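# Press home the gauge pin on the magnet-marked post

## Task

Find the fixture post that has the yellow magnet on it and push that post's gauge pin fully in, keeping it fully in for at least one second (after that the spring may return it). The other three pins must not be disturbed, and the magnet must stay where it is.

## Robot and tools

Robot. Two UR20-style arms, left_arm and right_arm, each ending in a Robotiq 2F-85 two-finger gripper with a wrist camera: cam_left_wrist and cam_right_wrist, both 896x504. Joint load limits in N m: shoulder pan and lift 678, elbow 398, each wrist joint 98.4.

Frames. Scene frame: origin at table-top height, midway between the nominal arm bases; +z up, +x out over the table, left_arm on the +y side. Calibrated bases: left_arm near (+0.060, +0.928, 0) m, right_arm near (-0.064, -0.817, 0) m, both turned by only a degree or two about z. Each arm reports its hand pose, velocities and Hand target in its own base frame. Motion offsets, however, follow the axes of that arm's current Hand target. In the gripper frame the fingers point along +z and open and close along y; a block juts about 10 cm toward +x and rotates with the hand. end_effector_position is the spot between the pads when shut; the fingertips stick out about 19 mm past it when closed and 6 mm when open. Reported poses may be a few centimetres off.

Row layout. Every motion row has 18 numbers, each in [-1, 1]: left dx, dy, dz, rx, ry, rz, left gripper position, force_limit, speed, then the same nine for the right arm. Always send all 18, even for one arm. The six pose numbers are an offset, not a pose: they are measured from that arm's Hand target as it stood when the action or move began, along that target's own axes. 1.0 equals 0.6 m of travel or 180 degrees; rx, ry, rz form a single rotation vector. Within one action or one move list, all rows count from the same start, not from each other; a later call starts from the new Hand target, so the same offset sent again moves further. Six zeros re-request the current Hand target. The three gripper numbers are absolute commands: position +1 is 85 mm open, about -0.8 is pads touching, -1 closes until blocked; speed -1/0/+1 is roughly 20/85/150 mm/s; force_limit sets grip strength. Both start at +1. To leave a gripper alone, repeat its last three numbers; 0 is a real command.

Tools.
- execute_actions(actions, cameras): actions is a list of actions; each action is a list of up to 15 rows (one per 1/30 s step, 0.5 s total); a short list keeps its last row. An empty list returns state plus images.
- move(target, speed, blend, stop_force, zero, blocking, cameras): straight-line path toward one row or a list of up to 15 rows (offsets all from the same starting Hand targets). speed is m/s, 0.002 to 4.2, default 0.25 (turns up to twice that in rad/s). blend in metres rounds corners of a list. stop_force in N, 6 to 120, one value for both arms, ends an arm's path when its wrist sensor feels that much push against the motion; it is not usable with blocking=false and is unreliable while the hand rotates. zero (default true) re-zeroes the sensor first. Paths are capped at 10 s and do not avoid obstacles. The result adds a move: line (done, off_target, moving, held, fault) and limits such as paced or held.
- wait(seconds 0 to 10): lets time pass while arms hold their commands.
- stop(): brakes a running move.
- zoom_image(camera, region [x0, y0, x1, y1] in pixels, at most 504 by 504): closer view of the latest image of that wrist camera.
- zero_wrist_force(arm): tares that arm's force sensor.
- read_manual(section): licence texts only.
- finished_scene(scene): ends the scene; call nothing after it in the same reply.

Results. Hand target is the last commanded pose (after clipping) and the base for the next offsets; the hand often rests a little short, and the next command re-requests it. Wrist force and torque are in the gripper's own axes, shown as the push from the surface into the arm, plus a line with the peak since the last shown. object_status: 0 moving, 1 blocked while opening, 2 blocked while closing (a grip), 3 reached the commanded position. position_measured is in counts: 3 open, 78 about 60 mm, 130 about 40 mm, 180 about 20 mm, 230 closed. Joint torques include the arm's own weight. Action results also list some intermediate hand positions.

Cautions. Commanded orientation is clipped to 32 degrees from the measured one per step. Arms are stiff: commanding past a firm contact, or any outside force near 150 N (give or take 25) or a joint torque at its limit, freezes that arm for 10 s. For this job, approach the pin slowly with stop_force, press only as far as the pin travels, wait about a second, then back off with a move that has no stop_force. Keep the magnet and neighbouring pins clear of fingers and the wrist block. Do not run paths close to an arm's own base, do not let the arms touch each other (the clearance check is not perfect), and never let anything fall off the table. Long stretched-out holds heat motors; a MOTOR HOT line appears at 70 °C and the arm brakes at 85 °C.

Each tool is called after "Call:" as name(argument=value, ...) on one line, values as JSON.

## Session

Call:
execute_actions(actions=[])

Scene clock: 0.00 s.
left_arm: end_effector_position=(+1.6020, +0.5513, +0.3701) position_measured=3 object_status=3 end_effector_quat_wxyz=(-0.049, +0.940, +0.190, +0.279) | right_arm: end_effector_position=(+0.4481, +0.4679, +0.3319) position_measured=3 object_status=3 end_effector_quat_wxyz=(-0.272, +0.502, +0.649, +0.503)
Joint positions: left_arm=[0.193 -0.686 0.985 -2.439 -1.472 -3.319] | right_arm=[4.007 -1.969 -2.772 1.193 2.076 2.519]
Joint velocities: within noise
Joint torques (N m): no reading
Motor temperatures (°C): left_arm=[24 35 26 39 34 34] | right_arm=[28 36 36 37 34 38]
Wrist force (N): no reading
Wrist torque (N m): no reading
Wrist force, peak (N): no reading
Hand target: left_arm +1.6020, +0.5513, +0.3701; -0.049, +0.940, +0.190, +0.279 | right_arm +0.4481, +0.4679, +0.3319; -0.272, +0.502, +0.649, +0.503
Tool commands: left_gripper/position=+1.0 left_gripper/force_limit=+1.0 left_gripper/speed=+1.0 right_gripper/position=+1.0 right_gripper/force_limit=+1.0 right_gripper/speed=+1.0
camera_calibration:
cam_left_wrist: T_world_to_cam=[[0.359759, -0.933045, -0.000644322, -0.0546982], [-0.905937, -0.349141, -0.239538, 1.75183], [0.223274, 0.0867594, -0.970887, 0.0836019], [0, 0, 0, 1]] pos_world=[1.58806, 0.553346, 0.500761]
cam_right_wrist: T_world_to_cam=[[0.936397, -0.0141338, 0.350658, -0.517198], [0.256442, -0.654562, -0.711187, 0.443258], [0.239579, 0.755877, -0.609305, -0.132345], [0, 0, 0, 1]] pos_world=[0.40234, 0.382866, 0.41596]

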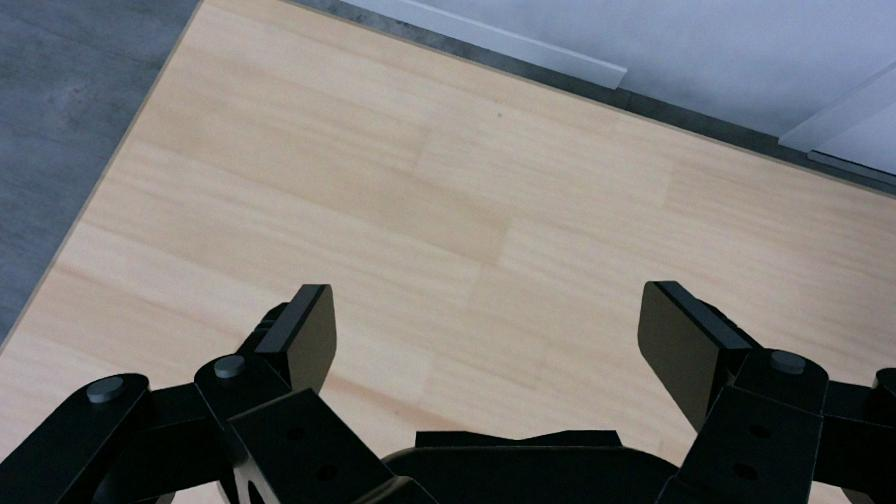

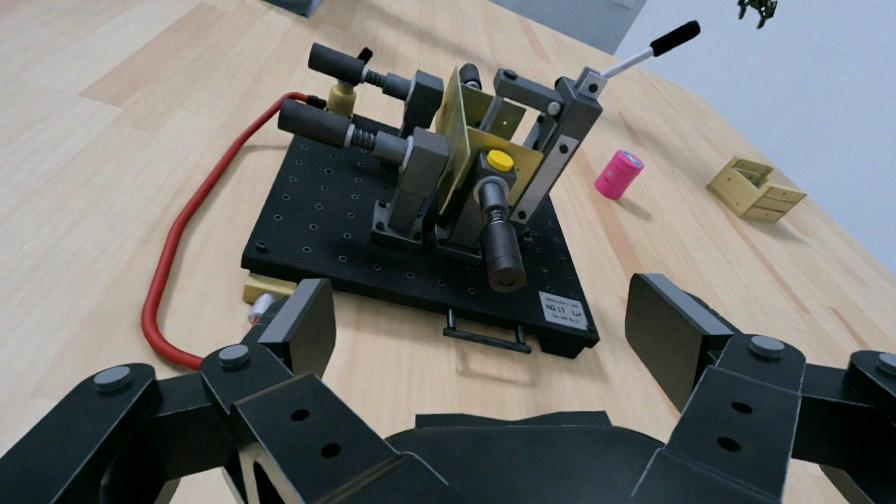

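Call:
move(target=[0,0,0,0,0,0,1,1,1,-0.163,0.039,0.179,0.027,0.121,0.122,-1,-0.5,0], cameras=["cam_right_wrist"])

Scene clock: 2.23 s.
left_arm: end_effector_position=(+1.6020, +0.5513, +0.3701) position_measured=3 object_status=3 end_effector_quat_wxyz=(-0.049, +0.940, +0.190, +0.279) | right_arm: end_effector_position=(+0.4863, +0.5000, +0.2705) position_measured=232 object_status=3 end_effector_quat_wxyz=(-0.395, +0.507, +0.579, +0.502)
Joint positions: left_arm=[0.193 -0.686 0.985 -2.439 -1.472 -3.319] | right_arm=[3.904 -2.276 -2.633 1.515 2.311 2.785]
Joint torques (N m): left_arm=[0.33 -272.53 -104.76 -10.78 0.94 -0.7] | right_arm=[17.58 156.97 -24.23 1.09 -2.86 -7.22]
Wrist force (N): left_arm=[0.2 -0.2 0.0] | right_arm=[0.0 -0.2 -1.0]
Wrist torque (N m): left_arm=[-0.04 -0.03 0.00] | right_arm=[-0.33 0.16 -0.07]
Wrist force, peak (N): left_arm=[0.6 -0.5 -0.3] | right_arm=[-12.3 3.4 6.9]
Hand target: left_arm +1.6020, +0.5513, +0.3701; -0.049, +0.940, +0.190, +0.279 | right_arm +0.4863, +0.5000, +0.2705; -0.395, +0.507, +0.579, +0.502 (not the last commanded pose)
Off the commanded pose: left_arm 0.000 m, 0 deg | right_arm 0.068 m, 15 deg.
move: held (right_arm; a check stopped the path); limits=held
pose unreachable (right arm): on one or more control steps of this call, first in action 0 (counted from 0), this arm could not follow its commanded pose, so it was not sent that pose on those steps. It may still have moved: this result reports where it is.
cause: moving toward the commanded pose would bring two parts of the arm too close to each other (its gripper and another part of the arm, with joints 4 (wrist 1) to 6 (wrist 3) between them, 15 mm apart when it was first held).
camera_calibration:
cam_right_wrist: T_world_to_cam=[[0.988501, -0.0166092, 0.150302, -0.500842], [0.122583, -0.493981, -0.860788, 0.436032], [0.0885434, 0.869314, -0.486264, -0.219705], [0, 0, 0, 1]] pos_world=[0.461085, 0.398065, 0.343774]
Images, in order (width x height): cam_right_wrist 896x504.

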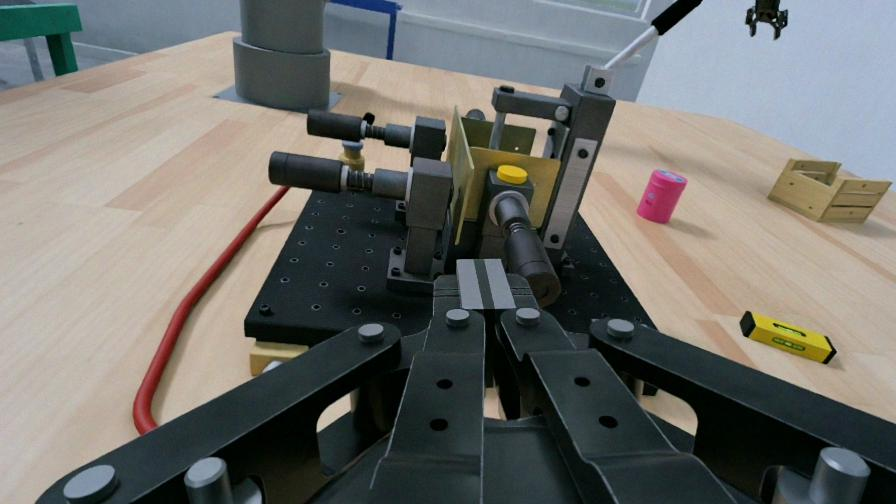

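Call:
move(target=[0,0,0,0,0,0,1,1,1,-0.181,0.109,0.284,0,0,0,-1,-0.5,0], cameras=["cam_right_wrist"])

Scene clock: 4.63 s.
left_arm: end_effector_position=(+1.6020, +0.5513, +0.3701) position_measured=3 object_status=3 end_effector_quat_wxyz=(-0.049, +0.940, +0.190, +0.279) | right_arm: end_effector_position=(+0.5765, +0.6428, +0.1478) position_measured=232 object_status=3 end_effector_quat_wxyz=(-0.395, +0.507, +0.579, +0.502)
Joint positions: left_arm=[0.193 -0.686 0.985 -2.439 -1.472 -3.319] | right_arm=[3.97 -2.464 -2.388 1.472 2.246 2.806]
Joint torques (N m): left_arm=[1.77 -271.67 -107.05 -11.67 1.13 -0.65] | right_arm=[1.12 163.05 4.89 5.53 1.06 -0.71]
Wrist force (N): left_arm=[0.2 0.0 0.0] | right_arm=[0.1 -1.2 -0.3]
Wrist torque (N m): left_arm=[0.01 -0.04 0.00] | right_arm=[-0.36 0.22 -0.37]
Wrist force, peak (N): left_arm=[0.5 0.1 -0.1] | right_arm=[1.8 -2.3 -3.2]
Hand target: left_arm +1.6020, +0.5513, +0.3701; -0.049, +0.940, +0.190, +0.279 | right_arm +0.5765, +0.6428, +0.1478; -0.395, +0.507, +0.579, +0.502 (not the last commanded pose)
Tool commands: left_gripper/position=+1.0 left_gripper/force_limit=+1.0 left_gripper/speed=+1.0 right_gripper/position=-1.0 right_gripper/force_limit=-0.498039 right_gripper/speed=+0.003922
Off the commanded pose: left_arm 0.000 m, 0 deg | right_arm 0.004 m, 0 deg.
FORCE FAULT: contact force on the right arm reached its limit, and that arm stopped. The contact can be on any part of that arm, not only on its tool. That arm's remaining commands of this call were not run. That arm is still stopped at the end of this call. That arm stays stopped for about 10 more seconds. Until then a move that you send moves the other arm only, and its call returns only when the move has ended. Once the stop has ended, the next robot result says so. If the stop ends while you think or write, that arm runs what you send next, counted from a new Hand target: where the arm stands when the stop ends. While its stop runs, that arm takes no new command, but its gripper still runs the gripper command that each later call begins with. Until it ends, the stop uses up actions while you think or wait. An arm that is not stopped still takes commands.
move: fault (right_arm)
camera_calibration:
cam_right_wrist: T_world_to_cam=[[0.98854, -0.0163375, 0.150071, -0.569322], [0.122479, -0.494332, -0.860602, 0.390188], [0.0882448, 0.86912, -0.486666, -0.411086], [0, 0, 0, 1]] pos_world=[0.551284, 0.540864, 0.221173]
Images, in order (width x height): cam_right_wrist 896x504.

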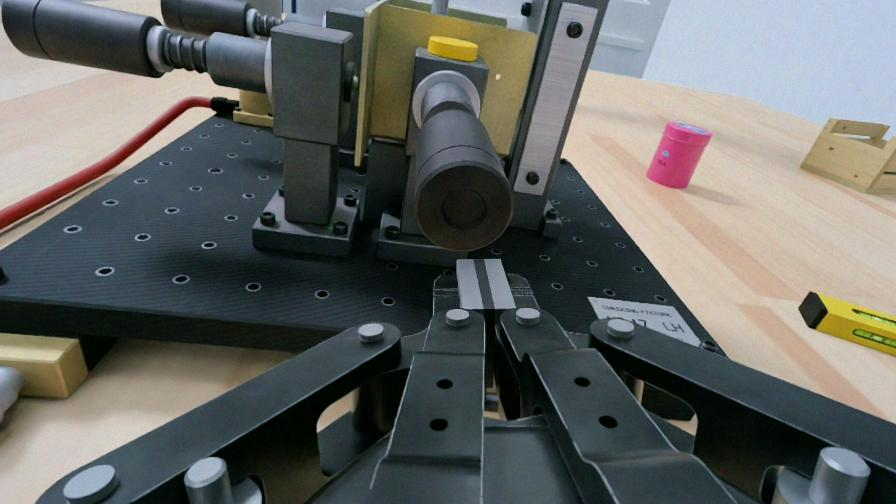

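Call:
wait(seconds=10)

Call:
move(target=[[0,0,0,0,0,0,1,1,1,0.071,0.016,-0.065,0,-0.094,0,-1,-0.5,0],[0,0,0,0,0,0,1,1,1,0.004,-0.003,0.018,0,-0.094,0,-1,-0.5,0]], speed=0.12, cameras=["cam_right_wrist"])

Scene clock: 15.93 s.
left_arm: end_effector_position=(+1.6020, +0.5513, +0.3701) position_measured=3 object_status=3 end_effector_quat_wxyz=(-0.049, +0.940, +0.190, +0.279) | right_arm: end_effector_position=(+0.5765, +0.6428, +0.1478) position_measured=232 object_status=3 end_effector_quat_wxyz=(-0.395, +0.507, +0.579, +0.502)
Joint positions: left_arm=[0.193 -0.686 0.985 -2.439 -1.472 -3.319] | right_arm=[3.97 -2.464 -2.388 1.472 2.246 2.806]
Joint torques (N m): left_arm=[0.66 -272.4 -103.28 -11.8 1.12 -1.09] | right_arm=[0.6 162.63 1.96 6.99 1.61 -0.49]
Wrist force (N): left_arm=[0.3 -0.1 0.1] | right_arm=[0.0 -1.3 -0.5]
Wrist torque (N m): left_arm=[-0.01 -0.05 0.00] | right_arm=[-0.38 0.24 -0.36]
Wrist force, peak (N): left_arm=[0.6 -0.3 -0.3] | right_arm=[0.3 -1.9 -0.5]
Hand target: left_arm +1.6020, +0.5513, +0.3701; -0.049, +0.940, +0.190, +0.279 | right_arm +0.5765, +0.6428, +0.1478; -0.395, +0.507, +0.579, +0.502 (not the last commanded pose)
Tool commands: left_gripper/position=+1.0 left_gripper/force_limit=+1.0 left_gripper/speed=+1.0 right_gripper/position=-1.0 right_gripper/force_limit=-0.498039 right_gripper/speed=+0.003922
Off the commanded pose: left_arm 0.000 m, 0 deg | right_arm 0.004 m, 0 deg.
FORCE FAULT, CONTINUED: the right arm's stop, for the force fault that an earlier result reported, is over. The rest of the stop counts as 20 of the actions that you can send in this scene. During its stop the right arm's controller moved it back a little. That arm's target is now where it stood when the stop ended, not its last command. That arm accepts commands again.
wait: 10.00 s; at rest from the start

Scene clock: 18.53 s.
left_arm: end_effector_position=(+1.6020, +0.5513, +0.3701) position_measured=3 object_status=3 end_effector_quat_wxyz=(-0.049, +0.940, +0.190, +0.279) | right_arm: end_effector_position=(+0.5749, +0.6538, +0.1479) position_measured=232 object_status=3 end_effector_quat_wxyz=(-0.305, +0.575, +0.631, +0.422)
Joint positions: left_arm=[0.193 -0.686 0.985 -2.439 -1.472 -3.319] | right_arm=[4.039 -2.273 -2.472 1.058 2.063 2.658]
Joint torques (N m): left_arm=[3.32 -275.59 -101.64 -11.03 1.77 -0.19] | right_arm=[15.69 131.99 19.72 14.8 -3.07 5.5]
Wrist force (N): left_arm=[0.4 -0.3 0.0] | right_arm=[0.0 1.0 -0.5]
Wrist torque (N m): left_arm=[-0.04 -0.07 0.00] | right_arm=[0.26 0.11 -0.33]
Wrist force, peak (N): left_arm=[0.6 0.1 -0.2] | right_arm=[-1.1 -1.9 0.0]
Hand target: left_arm +1.6020, +0.5513, +0.3701; -0.049, +0.940, +0.190, +0.279 | right_arm +0.5749, +0.6539, +0.1478; -0.305, +0.575, +0.631, +0.422
Off the commanded pose: left_arm 0.000 m, 0 deg | right_arm 0.000 m, 0 deg.
move: done
camera_calibration:
cam_right_wrist: T_world_to_cam=[[0.988229, -0.0254146, 0.150854, -0.56152], [0.0855583, -0.725643, -0.682732, 0.542081], [0.126818, 0.687602, -0.714927, -0.290253], [0, 0, 0, 1]] pos_world=[0.54534, 0.578665, 0.247294]
Images, in order (width x height): cam_right_wrist 896x504.

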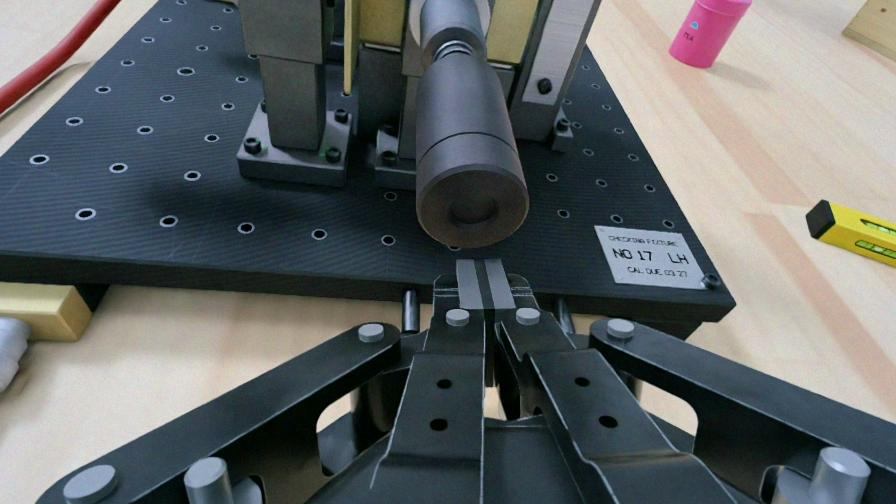

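Call:
move(target=[[0,0,0,0,0,0,1,1,1,0.004,-0.003,0.0356,0,0,0,-1,-0.5,0],[0,0,0,0,0,0,1,1,1,0.052,-0.0113,0.123,0,0,0,-1,-0.5,0]], speed=[0.06,0.015], stop_force=45, cameras=["cam_right_wrist"])

Scene clock: 21.77 s.
left_arm: end_effector_position=(+1.6020, +0.5513, +0.3701) position_measured=3 object_status=3 end_effector_quat_wxyz=(-0.049, +0.940, +0.190, +0.279) | right_arm: end_effector_position=(+0.5738, +0.6900, +0.1397) position_measured=232 object_status=3 end_effector_quat_wxyz=(-0.305, +0.576, +0.631, +0.422)
Joint positions: left_arm=[0.193 -0.686 0.985 -2.439 -1.472 -3.319] | right_arm=[4.076 -2.289 -2.44 1.051 2.031 2.679]
Joint torques (N m): left_arm=[2.18 -272.28 -100.8 -11.22 1.3 -0.17] | right_arm=[-3.94 222.48 18.09 30.95 14.78 -7.37]
Wrist force (N): left_arm=[0.2 -0.2 0.0] | right_arm=[-55.4 2.0 10.9]
Wrist torque (N m): left_arm=[-0.04 -0.03 0.00] | right_arm=[0.22 -0.29 -0.10]
Wrist force, peak (N): left_arm=[0.5 -0.1 -0.5] | right_arm=[-74.6 4.1 -17.9]
Hand target: left_arm +1.6020, +0.5513, +0.3701; -0.049, +0.940, +0.190, +0.279 | right_arm +0.5738, +0.6900, +0.1397; -0.305, +0.576, +0.631, +0.422 (not the last commanded pose)
Off the commanded pose: left_arm 0.000 m, 0 deg | right_arm 0.044 m, 0 deg.
move: contact (right_arm); path passed 1 of 2 targets
camera_calibration:
cam_right_wrist: T_world_to_cam=[[0.988267, -0.0255006, 0.150593, -0.558279], [0.0852651, -0.725917, -0.682477, 0.563103], [0.126721, 0.687309, -0.715225, -0.320575], [0, 0, 0, 1]] pos_world=[0.544339, 0.614864, 0.239094]
Images, in order (width x height): cam_right_wrist 896x504.

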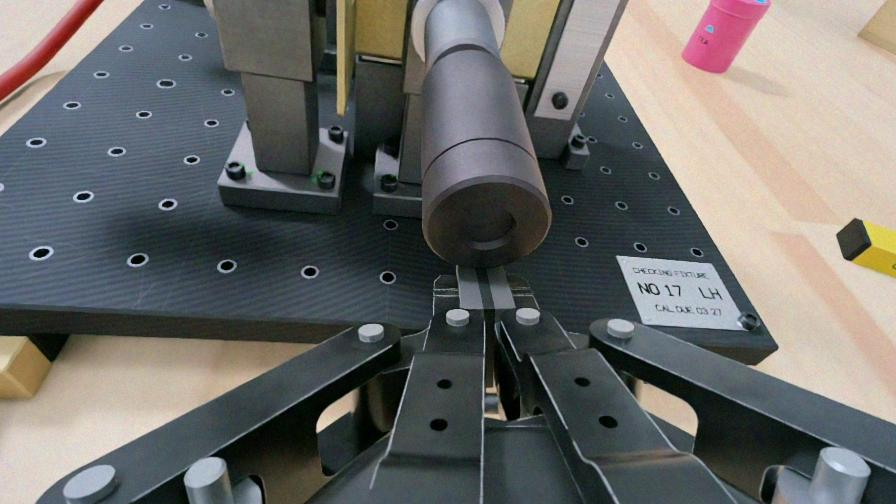

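Call:
move(target=[[0,0,0,0,0,0,1,1,1,-0.0305,-0.0012,-0.037,0,0,0,-1,-0.5,0],[0,0,0,0,0,0,1,1,1,-0.0015,0.005,-0.0523,0,0,0,-1,-0.5,0]], speed=0.05, cameras=["cam_right_wrist"])

Scene clock: 24.30 s.
left_arm: end_effector_position=(+1.6020, +0.5513, +0.3701) position_measured=3 object_status=3 end_effector_quat_wxyz=(-0.049, +0.940, +0.190, +0.279) | right_arm: end_effector_position=(+0.5737, +0.6618, +0.1537) position_measured=232 object_status=3 end_effector_quat_wxyz=(-0.305, +0.576, +0.631, +0.422)
Joint positions: left_arm=[0.193 -0.686 0.985 -2.439 -1.472 -3.319] | right_arm=[4.049 -2.263 -2.467 1.045 2.054 2.663]
Joint torques (N m): left_arm=[-1.42 -275.46 -101.82 -11.99 1.63 -0.88] | right_arm=[-17.41 170.98 -0.92 3.34 7.14 -7.16]
Wrist force (N): left_arm=[0.3 0.1 0.2] | right_arm=[-3.4 0.2 -4.8]
Wrist torque (N m): left_arm=[0.02 -0.05 -0.01] | right_arm=[0.17 -0.20 0.07]
Wrist force, peak (N): left_arm=[0.4 0.0 -0.6] | right_arm=[-57.4 1.7 11.8]
Hand target: left_arm +1.6020, +0.5513, +0.3701; -0.049, +0.940, +0.190, +0.279 | right_arm +0.5737, +0.6618, +0.1538; -0.305, +0.576, +0.631, +0.422
Off the commanded pose: left_arm 0.000 m, 0 deg | right_arm 0.000 m, 0 deg.
move: done
camera_calibration:
cam_right_wrist: T_world_to_cam=[[0.988254, -0.0255674, 0.150664, -0.560979], [0.0852653, -0.725923, -0.68247, 0.552197], [0.126819, 0.687301, -0.715216, -0.291217], [0, 0, 0, 1]] pos_world=[0.544239, 0.586663, 0.253094]
Images, in order (width x height): cam_right_wrist 896x504.

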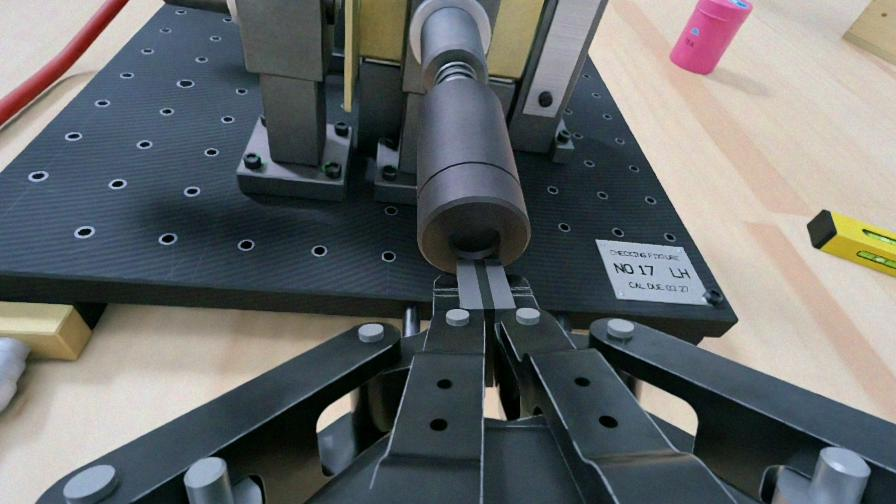

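Call:
move(target=[0,0,0,0,0,0,1,1,1,0.048,-0.0107,0.087,0,0,0,-1,-0.5,0], speed=0.02, stop_force=50, cameras=["cam_right_wrist"])

Call:
wait(seconds=0.5)

Scene clock: 26.33 s.
left_arm: end_effector_position=(+1.6020, +0.5513, +0.3701) position_measured=3 object_status=3 end_effector_quat_wxyz=(-0.049, +0.940, +0.190, +0.279) | right_arm: end_effector_position=(+0.5713, +0.6792, +0.1538) position_measured=232 object_status=3 end_effector_quat_wxyz=(-0.306, +0.575, +0.631, +0.422)
Joint positions: left_arm=[0.193 -0.686 0.985 -2.439 -1.472 -3.319] | right_arm=[4.068 -2.263 -2.454 1.037 2.039 2.674]
Joint torques (N m): left_arm=[0.25 -277.57 -100.67 -11.11 1.57 -0.63] | right_arm=[14.08 147.32 19.63 8.81 0.42 -0.64]
Wrist force (N): left_arm=[0.1 -0.3 -0.1] | right_arm=[-3.7 -0.1 -8.3]
Wrist torque (N m): left_arm=[-0.06 -0.02 0.00] | right_arm=[0.07 -0.08 0.09]
Wrist force, peak (N): left_arm=[0.7 -0.2 0.0] | right_arm=[-36.5 7.9 -134.5]
Hand target: left_arm +1.6020, +0.5513, +0.3701; -0.049, +0.940, +0.190, +0.279 | right_arm +0.5713, +0.6792, +0.1538; -0.306, +0.575, +0.631, +0.422 (not the last commanded pose)
Tool commands: left_gripper/position=+1.0 left_gripper/force_limit=+1.0 left_gripper/speed=+1.0 right_gripper/position=-1.0 right_gripper/force_limit=-0.498039 right_gripper/speed=+0.003922
Off the commanded pose: left_arm 0.000 m, 0 deg | right_arm 0.042 m, 0 deg.
FORCE FAULT: contact force on the right arm reached its limit, and that arm stopped. The contact can be on any part of that arm, not only on its tool. That arm's remaining commands of this call were not run. That arm is still stopped at the end of this call. That arm stays stopped for about 9 more seconds. Until then a move that you send moves the other arm only, and its call returns only when the move has ended. Once the stop has ended, the next robot result says so. If the stop ends while you think or write, that arm runs what you send next, counted from a new Hand target: where the arm stands when the stop ends. While its stop runs, that arm takes no new command, but its gripper still runs the gripper command that each later call begins with. Until it ends, the stop uses up actions while you think or wait. An arm that is not stopped still takes commands.
move: fault (right_arm; stop_force had ended the path)
camera_calibration:
cam_right_wrist: T_world_to_cam=[[0.988257, -0.0241801, 0.150878, -0.559091], [0.0864461, -0.725727, -0.68253, 0.564355], [0.126, 0.687558, -0.715114, -0.302399], [0, 0, 0, 1]] pos_world=[0.541842, 0.603966, 0.253294]
Images, in order (width x height): cam_right_wrist 896x504.

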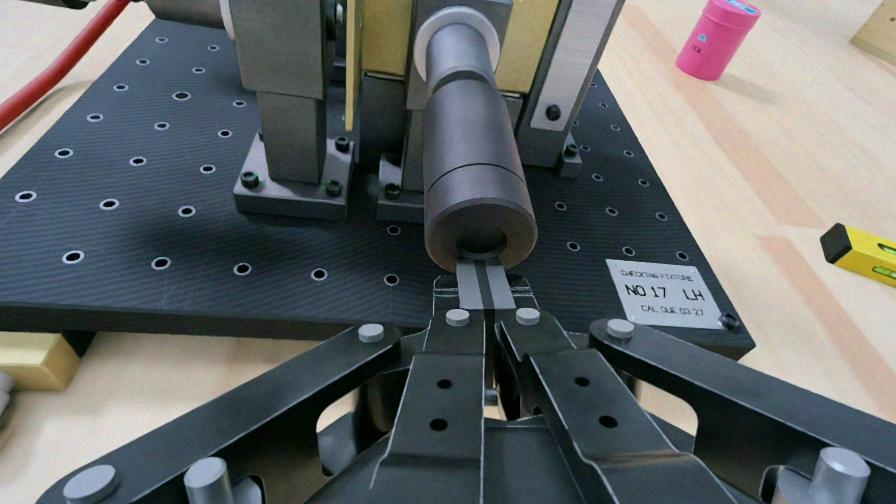

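not run: an earlier result of this reply reported a stop or a fault. Calls in your next reply go to the robot.

Call:
wait(seconds=9.5)

Call:
move(target=[0,0,0,0,0,0,1,1,1,0.012,-0.0027,0.0218,0,0,0,-1,-0.5,0], speed=0.004, stop_force=40)

Call:
wait(seconds=1.5, cameras=["cam_right_wrist"])

Scene clock: 36.03 s.
left_arm: end_effector_position=(+1.6020, +0.5513, +0.3701) position_measured=3 object_status=3 end_effector_quat_wxyz=(-0.049, +0.940, +0.190, +0.279) | right_arm: end_effector_position=(+0.5713, +0.6792, +0.1538) position_measured=232 object_status=3 end_effector_quat_wxyz=(-0.306, +0.575, +0.631, +0.422)
Joint positions: left_arm=[0.193 -0.686 0.985 -2.439 -1.472 -3.319] | right_arm=[4.068 -2.263 -2.454 1.037 2.039 2.674]
Joint torques (N m): left_arm=[-0.99 -273.09 -100.76 -11.17 1.2 -0.67] | right_arm=[10.81 143.91 20.64 9.33 -0.25 -0.44]
Wrist force (N): left_arm=[0.3 0.1 -0.1] | right_arm=[-3.6 -0.3 -8.4]
Wrist torque (N m): left_arm=[0.01 -0.06 0.00] | right_arm=[0.04 -0.11 0.09]
Wrist force, peak (N): left_arm=[0.5 -0.5 -0.3] | right_arm=[-4.1 0.0 -8.5]
Hand target: left_arm +1.6020, +0.5513, +0.3701; -0.049, +0.940, +0.190, +0.279 | right_arm +0.5713, +0.6792, +0.1538; -0.306, +0.575, +0.631, +0.422 (not the last commanded pose)
Tool commands: left_gripper/position=+1.0 left_gripper/force_limit=+1.0 left_gripper/speed=+1.0 right_gripper/position=-1.0 right_gripper/force_limit=-0.498039 right_gripper/speed=+0.003922
Off the commanded pose: left_arm 0.000 m, 0 deg | right_arm 0.042 m, 0 deg.
FORCE FAULT, CONTINUED: the right arm's stop, for the force fault that an earlier result reported, is over. The rest of the stop counts as 19 of the actions that you can send in this scene. During its stop the right arm's controller moved it back a little. That arm's target is now where it stood when the stop ended, not its last command. That arm accepts commands again.
wait: 9.50 s; at rest from the start

Scene clock: 37.17 s.
left_arm: end_effector_position=(+1.6020, +0.5513, +0.3701) position_measured=3 object_status=3 end_effector_quat_wxyz=(-0.049, +0.940, +0.190, +0.279) | right_arm: end_effector_position=(+0.5711, +0.6810, +0.1538) position_measured=232 object_status=3 end_effector_quat_wxyz=(-0.306, +0.575, +0.631, +0.422)
Joint positions: left_arm=[0.193 -0.686 0.985 -2.439 -1.472 -3.319] | right_arm=[4.07 -2.263 -2.453 1.036 2.037 2.675]
Joint torques (N m): left_arm=[1.19 -274.59 -98.36 -11.3 1.79 -1] | right_arm=[18.89 129.33 40.06 5.85 10.79 -1.9]
Wrist force (N): left_arm=[0.2 -0.2 0.0] | right_arm=[-21.7 2.9 -57.9]
Wrist torque (N m): left_arm=[-0.03 -0.03 -0.01] | right_arm=[0.13 0.07 -0.34]
Wrist force, peak (N): left_arm=[0.4 -0.4 -0.1] | right_arm=[-23.4 4.6 -61.2]
Hand target: left_arm +1.6020, +0.5513, +0.3701; -0.049, +0.940, +0.190, +0.279 | right_arm +0.5711, +0.6810, +0.1538; -0.306, +0.575, +0.631, +0.422 (not the last commanded pose)
Off the commanded pose: left_arm 0.000 m, 0 deg | right_arm 0.013 m, 0 deg.
move: contact (right_arm)

Scene clock: 38.67 s.
left_arm: end_effector_position=(+1.6020, +0.5513, +0.3701) position_measured=3 object_status=3 end_effector_quat_wxyz=(-0.049, +0.940, +0.190, +0.279) | right_arm: end_effector_position=(+0.5711, +0.6810, +0.1538) position_measured=232 object_status=3 end_effector_quat_wxyz=(-0.306, +0.575, +0.631, +0.422)
Joint positions: left_arm=[0.193 -0.686 0.985 -2.439 -1.472 -3.319] | right_arm=[4.07 -2.263 -2.453 1.036 2.037 2.675]
Joint torques (N m): left_arm=[-3.25 -269.66 -100.93 -11.36 1.24 -0.75] | right_arm=[10.87 138.05 28.65 9.87 10.31 -5.98]
Wrist force (N): left_arm=[0.4 0.1 -0.1] | right_arm=[-20.2 3.1 -52.7]
Wrist torque (N m): left_arm=[0.02 -0.08 -0.01] | right_arm=[0.14 0.00 -0.33]
Wrist force, peak (N): left_arm=[0.5 0.2 -0.5] | right_arm=[-21.7 2.8 -57.4]
Hand target: left_arm +1.6020, +0.5513, +0.3701; -0.049, +0.940, +0.190, +0.279 | right_arm +0.5711, +0.6810, +0.1538; -0.306, +0.575, +0.631, +0.422 (not the last commanded pose)
Tool commands: left_gripper/position=+1.0 left_gripper/force_limit=+1.0 left_gripper/speed=+1.0 right_gripper/position=-1.0 right_gripper/force_limit=-0.5 right_gripper/speed=+0.0
Off the commanded pose: left_arm 0.000 m, 0 deg | right_arm 0.013 m, 0 deg.
wait: 1.50 s; at rest by 0.17 s
camera_calibration:
cam_right_wrist: T_world_to_cam=[[0.988254, -0.0243106, 0.150874, -0.558867], [0.0863314, -0.725825, -0.68244, 0.565769], [0.126099, 0.687449, -0.715201, -0.303589], [0, 0, 0, 1]] pos_world=[0.541741, 0.605765, 0.253294]
Images, in order (width x height): cam_right_wrist 896x504.

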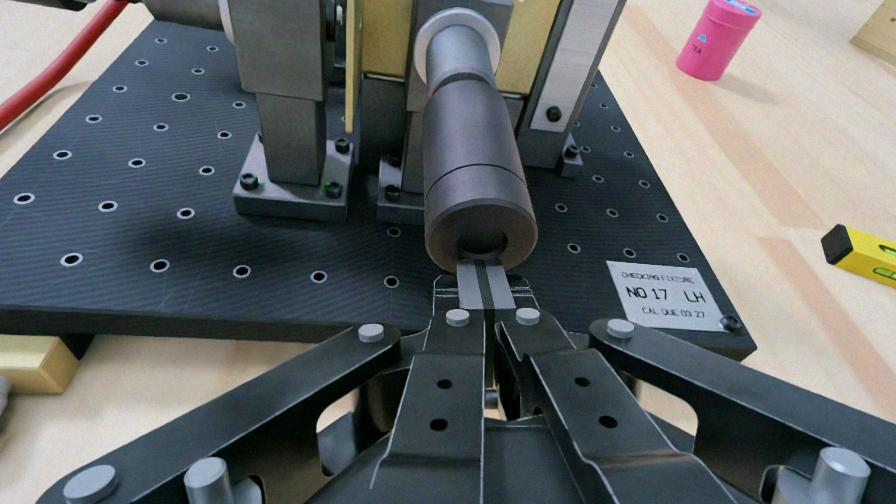

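Call:
finished_scene(scene=2)

The scene is finished: the task was done.


## Next scene

The same job, from a new start.

Call:
execute_actions(actions=[])

Scene clock: 0.00 s.
left_arm: end_effector_position=(+0.3071, -0.4220, +0.1602) position_measured=3 object_status=3 end_effector_quat_wxyz=(+0.066, +0.956, -0.074, +0.275) | right_arm: end_effector_position=(+0.4900, -0.3027, +0.2369) position_measured=3 object_status=3 end_effector_quat_wxyz=(+0.548, -0.467, -0.511, -0.471)
Joint positions: left_arm=[-1.763 -1.739 2.857 -2.766 -1.003 1.555] | right_arm=[2.511 -2.074 -2.06 -2.212 2.389 -0.015]
Joint velocities: within noise
Joint torques (N m): no reading
Motor temperatures (°C): left_arm=[24 35 26 38 34 33] | right_arm=[28 35 35 36 33 38]
Wrist force (N): no reading
Wrist torque (N m): no reading
Wrist force, peak (N): no reading
Hand target: left_arm +0.3071, -0.4220, +0.1602; +0.066, +0.956, -0.074, +0.275 | right_arm +0.4900, -0.3027, +0.2369; +0.548, -0.467, -0.511, -0.471
Tool commands: left_gripper/position=+1.0 left_gripper/force_limit=+1.0 left_gripper/speed=+1.0 right_gripper/position=+1.0 right_gripper/force_limit=+1.0 right_gripper/speed=+1.0
camera_calibration:
cam_left_wrist: T_world_to_cam=[[-0.204299, -0.976285, 0.0716159, -0.353754], [-0.955218, 0.182823, -0.232669, 0.427195], [0.214058, -0.115943, -0.969916, 0.170568], [0, 0, 0, 1]] pos_world=[0.299281, -0.40369, 0.290166]
cam_right_wrist: T_world_to_cam=[[0.98966, 0.130322, -0.059914, -0.419077], [-0.0206188, -0.284112, -0.958569, 0.167032], [-0.141945, 0.949893, -0.278487, 0.549542], [0, 0, 0, 1]] pos_world=[0.496192, -0.419935, 0.288044]

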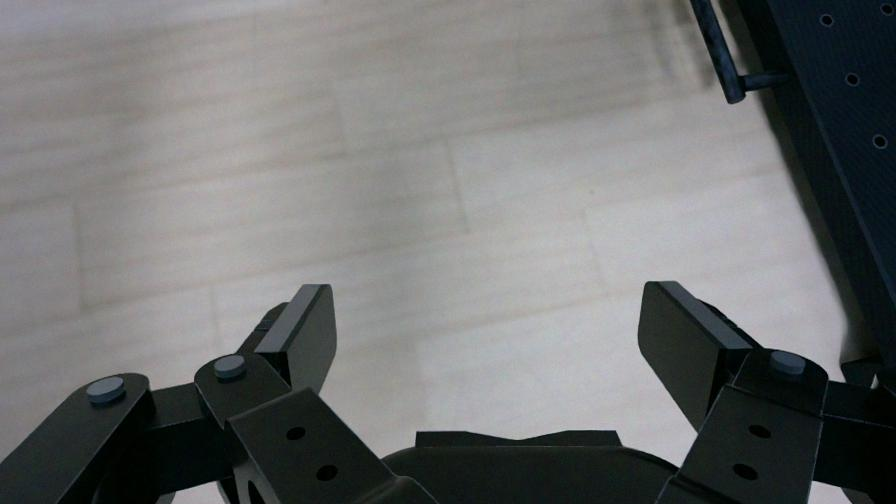

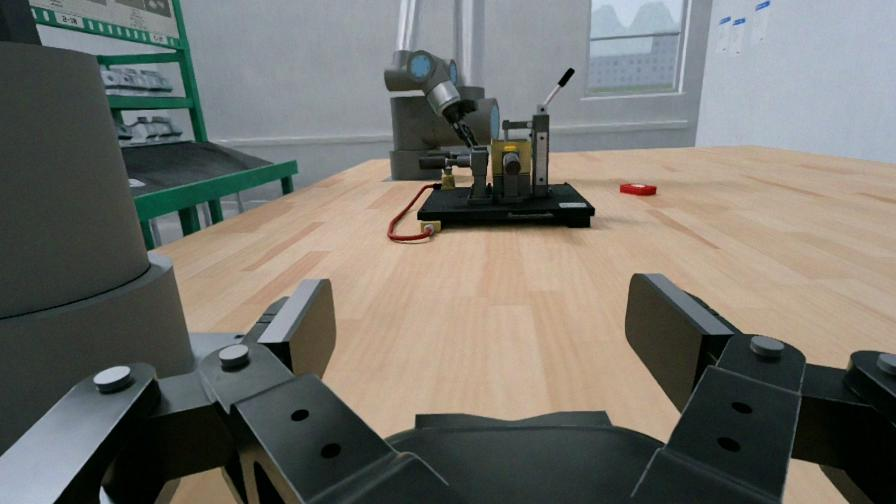

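Call:
zoom_image(camera="cam_right_wrist", region=[380, 60, 640, 250])

Scaled by 1.938 from the camera's 896x504 image, which has a finer 1280x720 frame.

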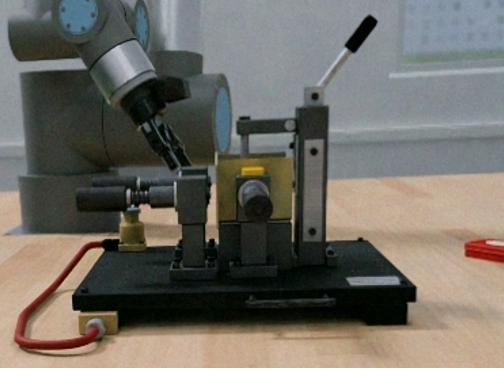

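Call:
move(target=[0,0,0,0,0,0,1,1,1,-0.05,0.167,1.0,0,0,0,-1,-0.5,0], speed=0.4, cameras=["cam_right_wrist"])

Scene clock: 3.80 s.
left_arm: end_effector_position=(+0.3071, -0.4220, +0.1602) position_measured=3 object_status=3 end_effector_quat_wxyz=(+0.066, +0.956, -0.074, +0.275) | right_arm: end_effector_position=(+0.5161, +0.3058, +0.2296) position_measured=232 object_status=3 end_effector_quat_wxyz=(+0.547, -0.467, -0.511, -0.470)
Joint positions: left_arm=[-1.763 -1.739 2.857 -2.766 -1.003 1.555] | right_arm=[3.46 -1.866 -2.517 -1.69 3.344 0.236]
Joint torques (N m): left_arm=[4.51 -8.7 -52.58 -9.95 2.72 -0.7] | right_arm=[20.25 72.77 25.12 9.01 6.41 5.49]
Wrist force (N): left_arm=[0.1 0.0 -0.3] | right_arm=[0.1 -0.2 0.8]
Wrist torque (N m): left_arm=[0.00 -0.01 0.00] | right_arm=[0.11 -0.11 -0.38]
Wrist force, peak (N): left_arm=[0.3 0.3 -0.4] | right_arm=[0.9 0.4 5.5]
Hand target: left_arm +0.3071, -0.4220, +0.1602; +0.066, +0.956, -0.074, +0.275 | right_arm +0.5162, +0.3057, +0.2295; +0.548, -0.467, -0.511, -0.471
Off the commanded pose: left_arm 0.000 m, 0 deg | right_arm 0.000 m, 0 deg.
move: done
camera_calibration:
cam_right_wrist: T_world_to_cam=[[0.989689, 0.130115, -0.0598848, -0.524624], [-0.0205285, -0.284922, -0.958331, 0.333587], [-0.141756, 0.949679, -0.279313, -0.0265918], [0, 0, 0, 1]] pos_world=[0.522293, 0.188561, 0.280843]
Images, in order (width x height): cam_right_wrist 896x504.

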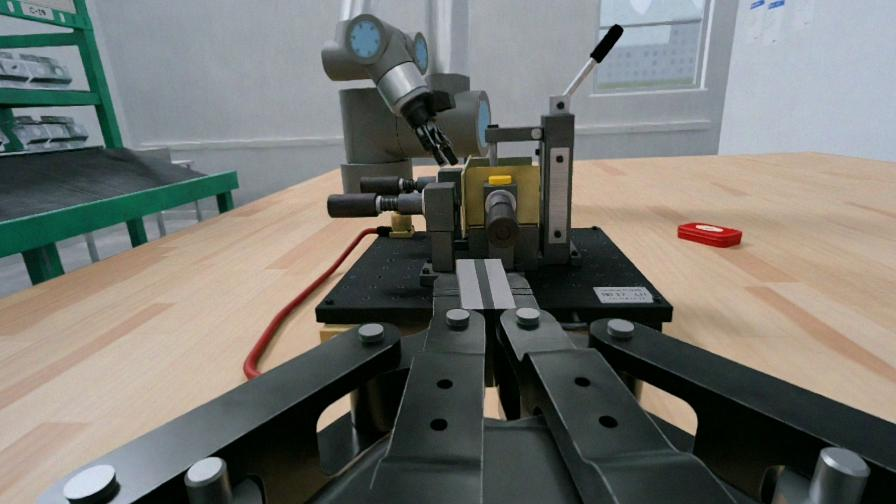

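Call:
move(target=[0,0,0,0,0,0,1,1,1,-0.137,0.071,0.4975,0,0,0,-1,-0.5,0], speed=0.25, cameras=["cam_right_wrist"])

Scene clock: 6.03 s.
left_arm: end_effector_position=(+0.3071, -0.4220, +0.1602) position_measured=3 object_status=3 end_effector_quat_wxyz=(+0.066, +0.956, -0.074, +0.275) | right_arm: end_effector_position=(+0.5196, +0.6100, +0.1589) position_measured=232 object_status=3 end_effector_quat_wxyz=(+0.548, -0.467, -0.511, -0.471)
Joint positions: left_arm=[-1.763 -1.739 2.857 -2.766 -1.003 1.555] | right_arm=[3.927 -2.037 -2.408 -1.769 3.808 0.085]
Joint torques (N m): left_arm=[-3.15 -14.93 -54.29 -9.94 3.6 -1.41] | right_arm=[28.48 102.15 44 0.15 5.74 -7.57]
Wrist force (N): left_arm=[0.0 0.1 -0.1] | right_arm=[0.7 -0.9 0.6]
Wrist torque (N m): left_arm=[0.03 0.00 0.00] | right_arm=[-0.14 -0.16 0.07]
Wrist force, peak (N): left_arm=[0.4 0.1 -0.4] | right_arm=[-0.2 0.2 3.6]
Hand target: left_arm +0.3071, -0.4220, +0.1602; +0.066, +0.956, -0.074, +0.275 | right_arm +0.5196, +0.6102, +0.1589; +0.548, -0.467, -0.511, -0.471
Off the commanded pose: left_arm 0.000 m, 0 deg | right_arm 0.000 m, 0 deg.
move: done
camera_calibration:
cam_right_wrist: T_world_to_cam=[[0.98966, 0.130321, -0.0599182, -0.571987], [-0.0206233, -0.284112, -0.958569, 0.352185], [-0.141945, 0.949893, -0.278487, -0.334946], [0, 0, 0, 1]] pos_world=[0.525792, 0.492765, 0.210044]
Images, in order (width x height): cam_right_wrist 896x504.

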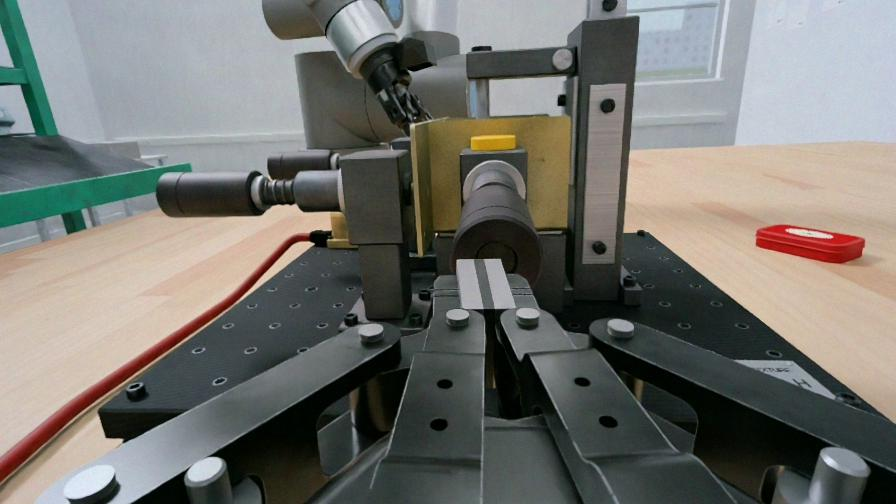

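Call:
move(target=[[0,0,0,0,0,0,1,1,1,0,0.01,0.033,0,0,0,-1,-0.5,0],[0,0,0,0,0,0,1,1,1,-0.001,0.01,0.123,0,0,0,-1,-0.5,0]], speed=[0.04,0.007], stop_force=40)

Call:
wait(seconds=1.3, cameras=["cam_right_wrist"])

Scene clock: 10.73 s.
left_arm: end_effector_position=(+0.3071, -0.4220, +0.1602) position_measured=3 object_status=3 end_effector_quat_wxyz=(+0.066, +0.956, -0.074, +0.275) | right_arm: end_effector_position=(+0.5208, +0.6500, +0.1602) position_measured=232 object_status=3 end_effector_quat_wxyz=(+0.548, -0.467, -0.511, -0.471)
Joint positions: left_arm=[-1.763 -1.739 2.857 -2.766 -1.003 1.555] | right_arm=[3.972 -2.045 -2.378 -1.795 3.852 0.08]
Joint torques (N m): left_arm=[1.88 -11.24 -56.27 -10.1 3.54 -0.88] | right_arm=[13.6 123.76 46.28 12.7 -4.68 -3.35]
Wrist force (N): left_arm=[0.3 -0.1 0.0] | right_arm=[10.6 0.6 -48.0]
Wrist torque (N m): left_arm=[-0.01 -0.05 0.00] | right_arm=[-0.42 -0.33 0.04]
Wrist force, peak (N): left_arm=[0.0 -0.2 -0.4] | right_arm=[17.7 3.4 -73.0]
Hand target: left_arm +0.3071, -0.4220, +0.1602; +0.066, +0.956, -0.074, +0.275 | right_arm +0.5208, +0.6500, +0.1602; +0.548, -0.467, -0.511, -0.471 (not the last commanded pose)
Off the commanded pose: left_arm 0.000 m, 0 deg | right_arm 0.034 m, 0 deg.
move: contact (right_arm); path passed 1 of 2 targets

Scene clock: 12.03 s.
left_arm: end_effector_position=(+0.3071, -0.4220, +0.1602) position_measured=3 object_status=3 end_effector_quat_wxyz=(+0.066, +0.956, -0.074, +0.275) | right_arm: end_effector_position=(+0.5208, +0.6500, +0.1602) position_measured=232 object_status=3 end_effector_quat_wxyz=(+0.548, -0.467, -0.511, -0.471)
Joint positions: left_arm=[-1.763 -1.739 2.857 -2.766 -1.003 1.555] | right_arm=[3.972 -2.045 -2.378 -1.795 3.852 0.08]
Joint torques (N m): left_arm=[1.04 -11.47 -57.46 -9.79 2.87 -1.55] | right_arm=[7.85 131.81 40.98 11 -3.5 3.56]
Wrist force (N): left_arm=[0.0 0.0 -0.1] | right_arm=[9.9 0.4 -44.8]
Wrist torque (N m): left_arm=[-0.01 0.00 0.00] | right_arm=[-0.39 -0.29 0.04]
Wrist force, peak (N): left_arm=[0.5 0.1 -0.3] | right_arm=[10.7 0.7 -47.8]
Hand target: left_arm +0.3071, -0.4220, +0.1602; +0.066, +0.956, -0.074, +0.275 | right_arm +0.5208, +0.6500, +0.1602; +0.548, -0.467, -0.511, -0.471 (not the last commanded pose)
Tool commands: left_gripper/position=+1.0 left_gripper/force_limit=+1.0 left_gripper/speed=+1.0 right_gripper/position=-1.0 right_gripper/force_limit=-0.5 right_gripper/speed=+0.0
Off the commanded pose: left_arm 0.000 m, 0 deg | right_arm 0.034 m, 0 deg.
wait: 1.30 s; at rest by 0.17 s
camera_calibration:
cam_right_wrist: T_world_to_cam=[[0.989659, 0.130318, -0.0599287, -0.578293], [-0.0206342, -0.284113, -0.958569, 0.364799], [-0.141945, 0.949893, -0.278487, -0.372314], [0, 0, 0, 1]] pos_world=[0.526992, 0.532665, 0.211344]
Images, in order (width x height): cam_right_wrist 896x504.

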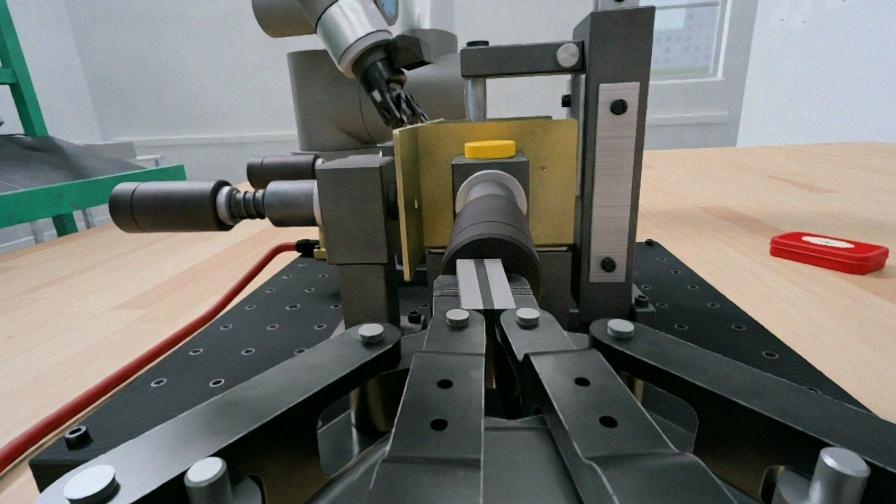

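Call:
finished_scene(scene=3)

The scene is finished: the task was done.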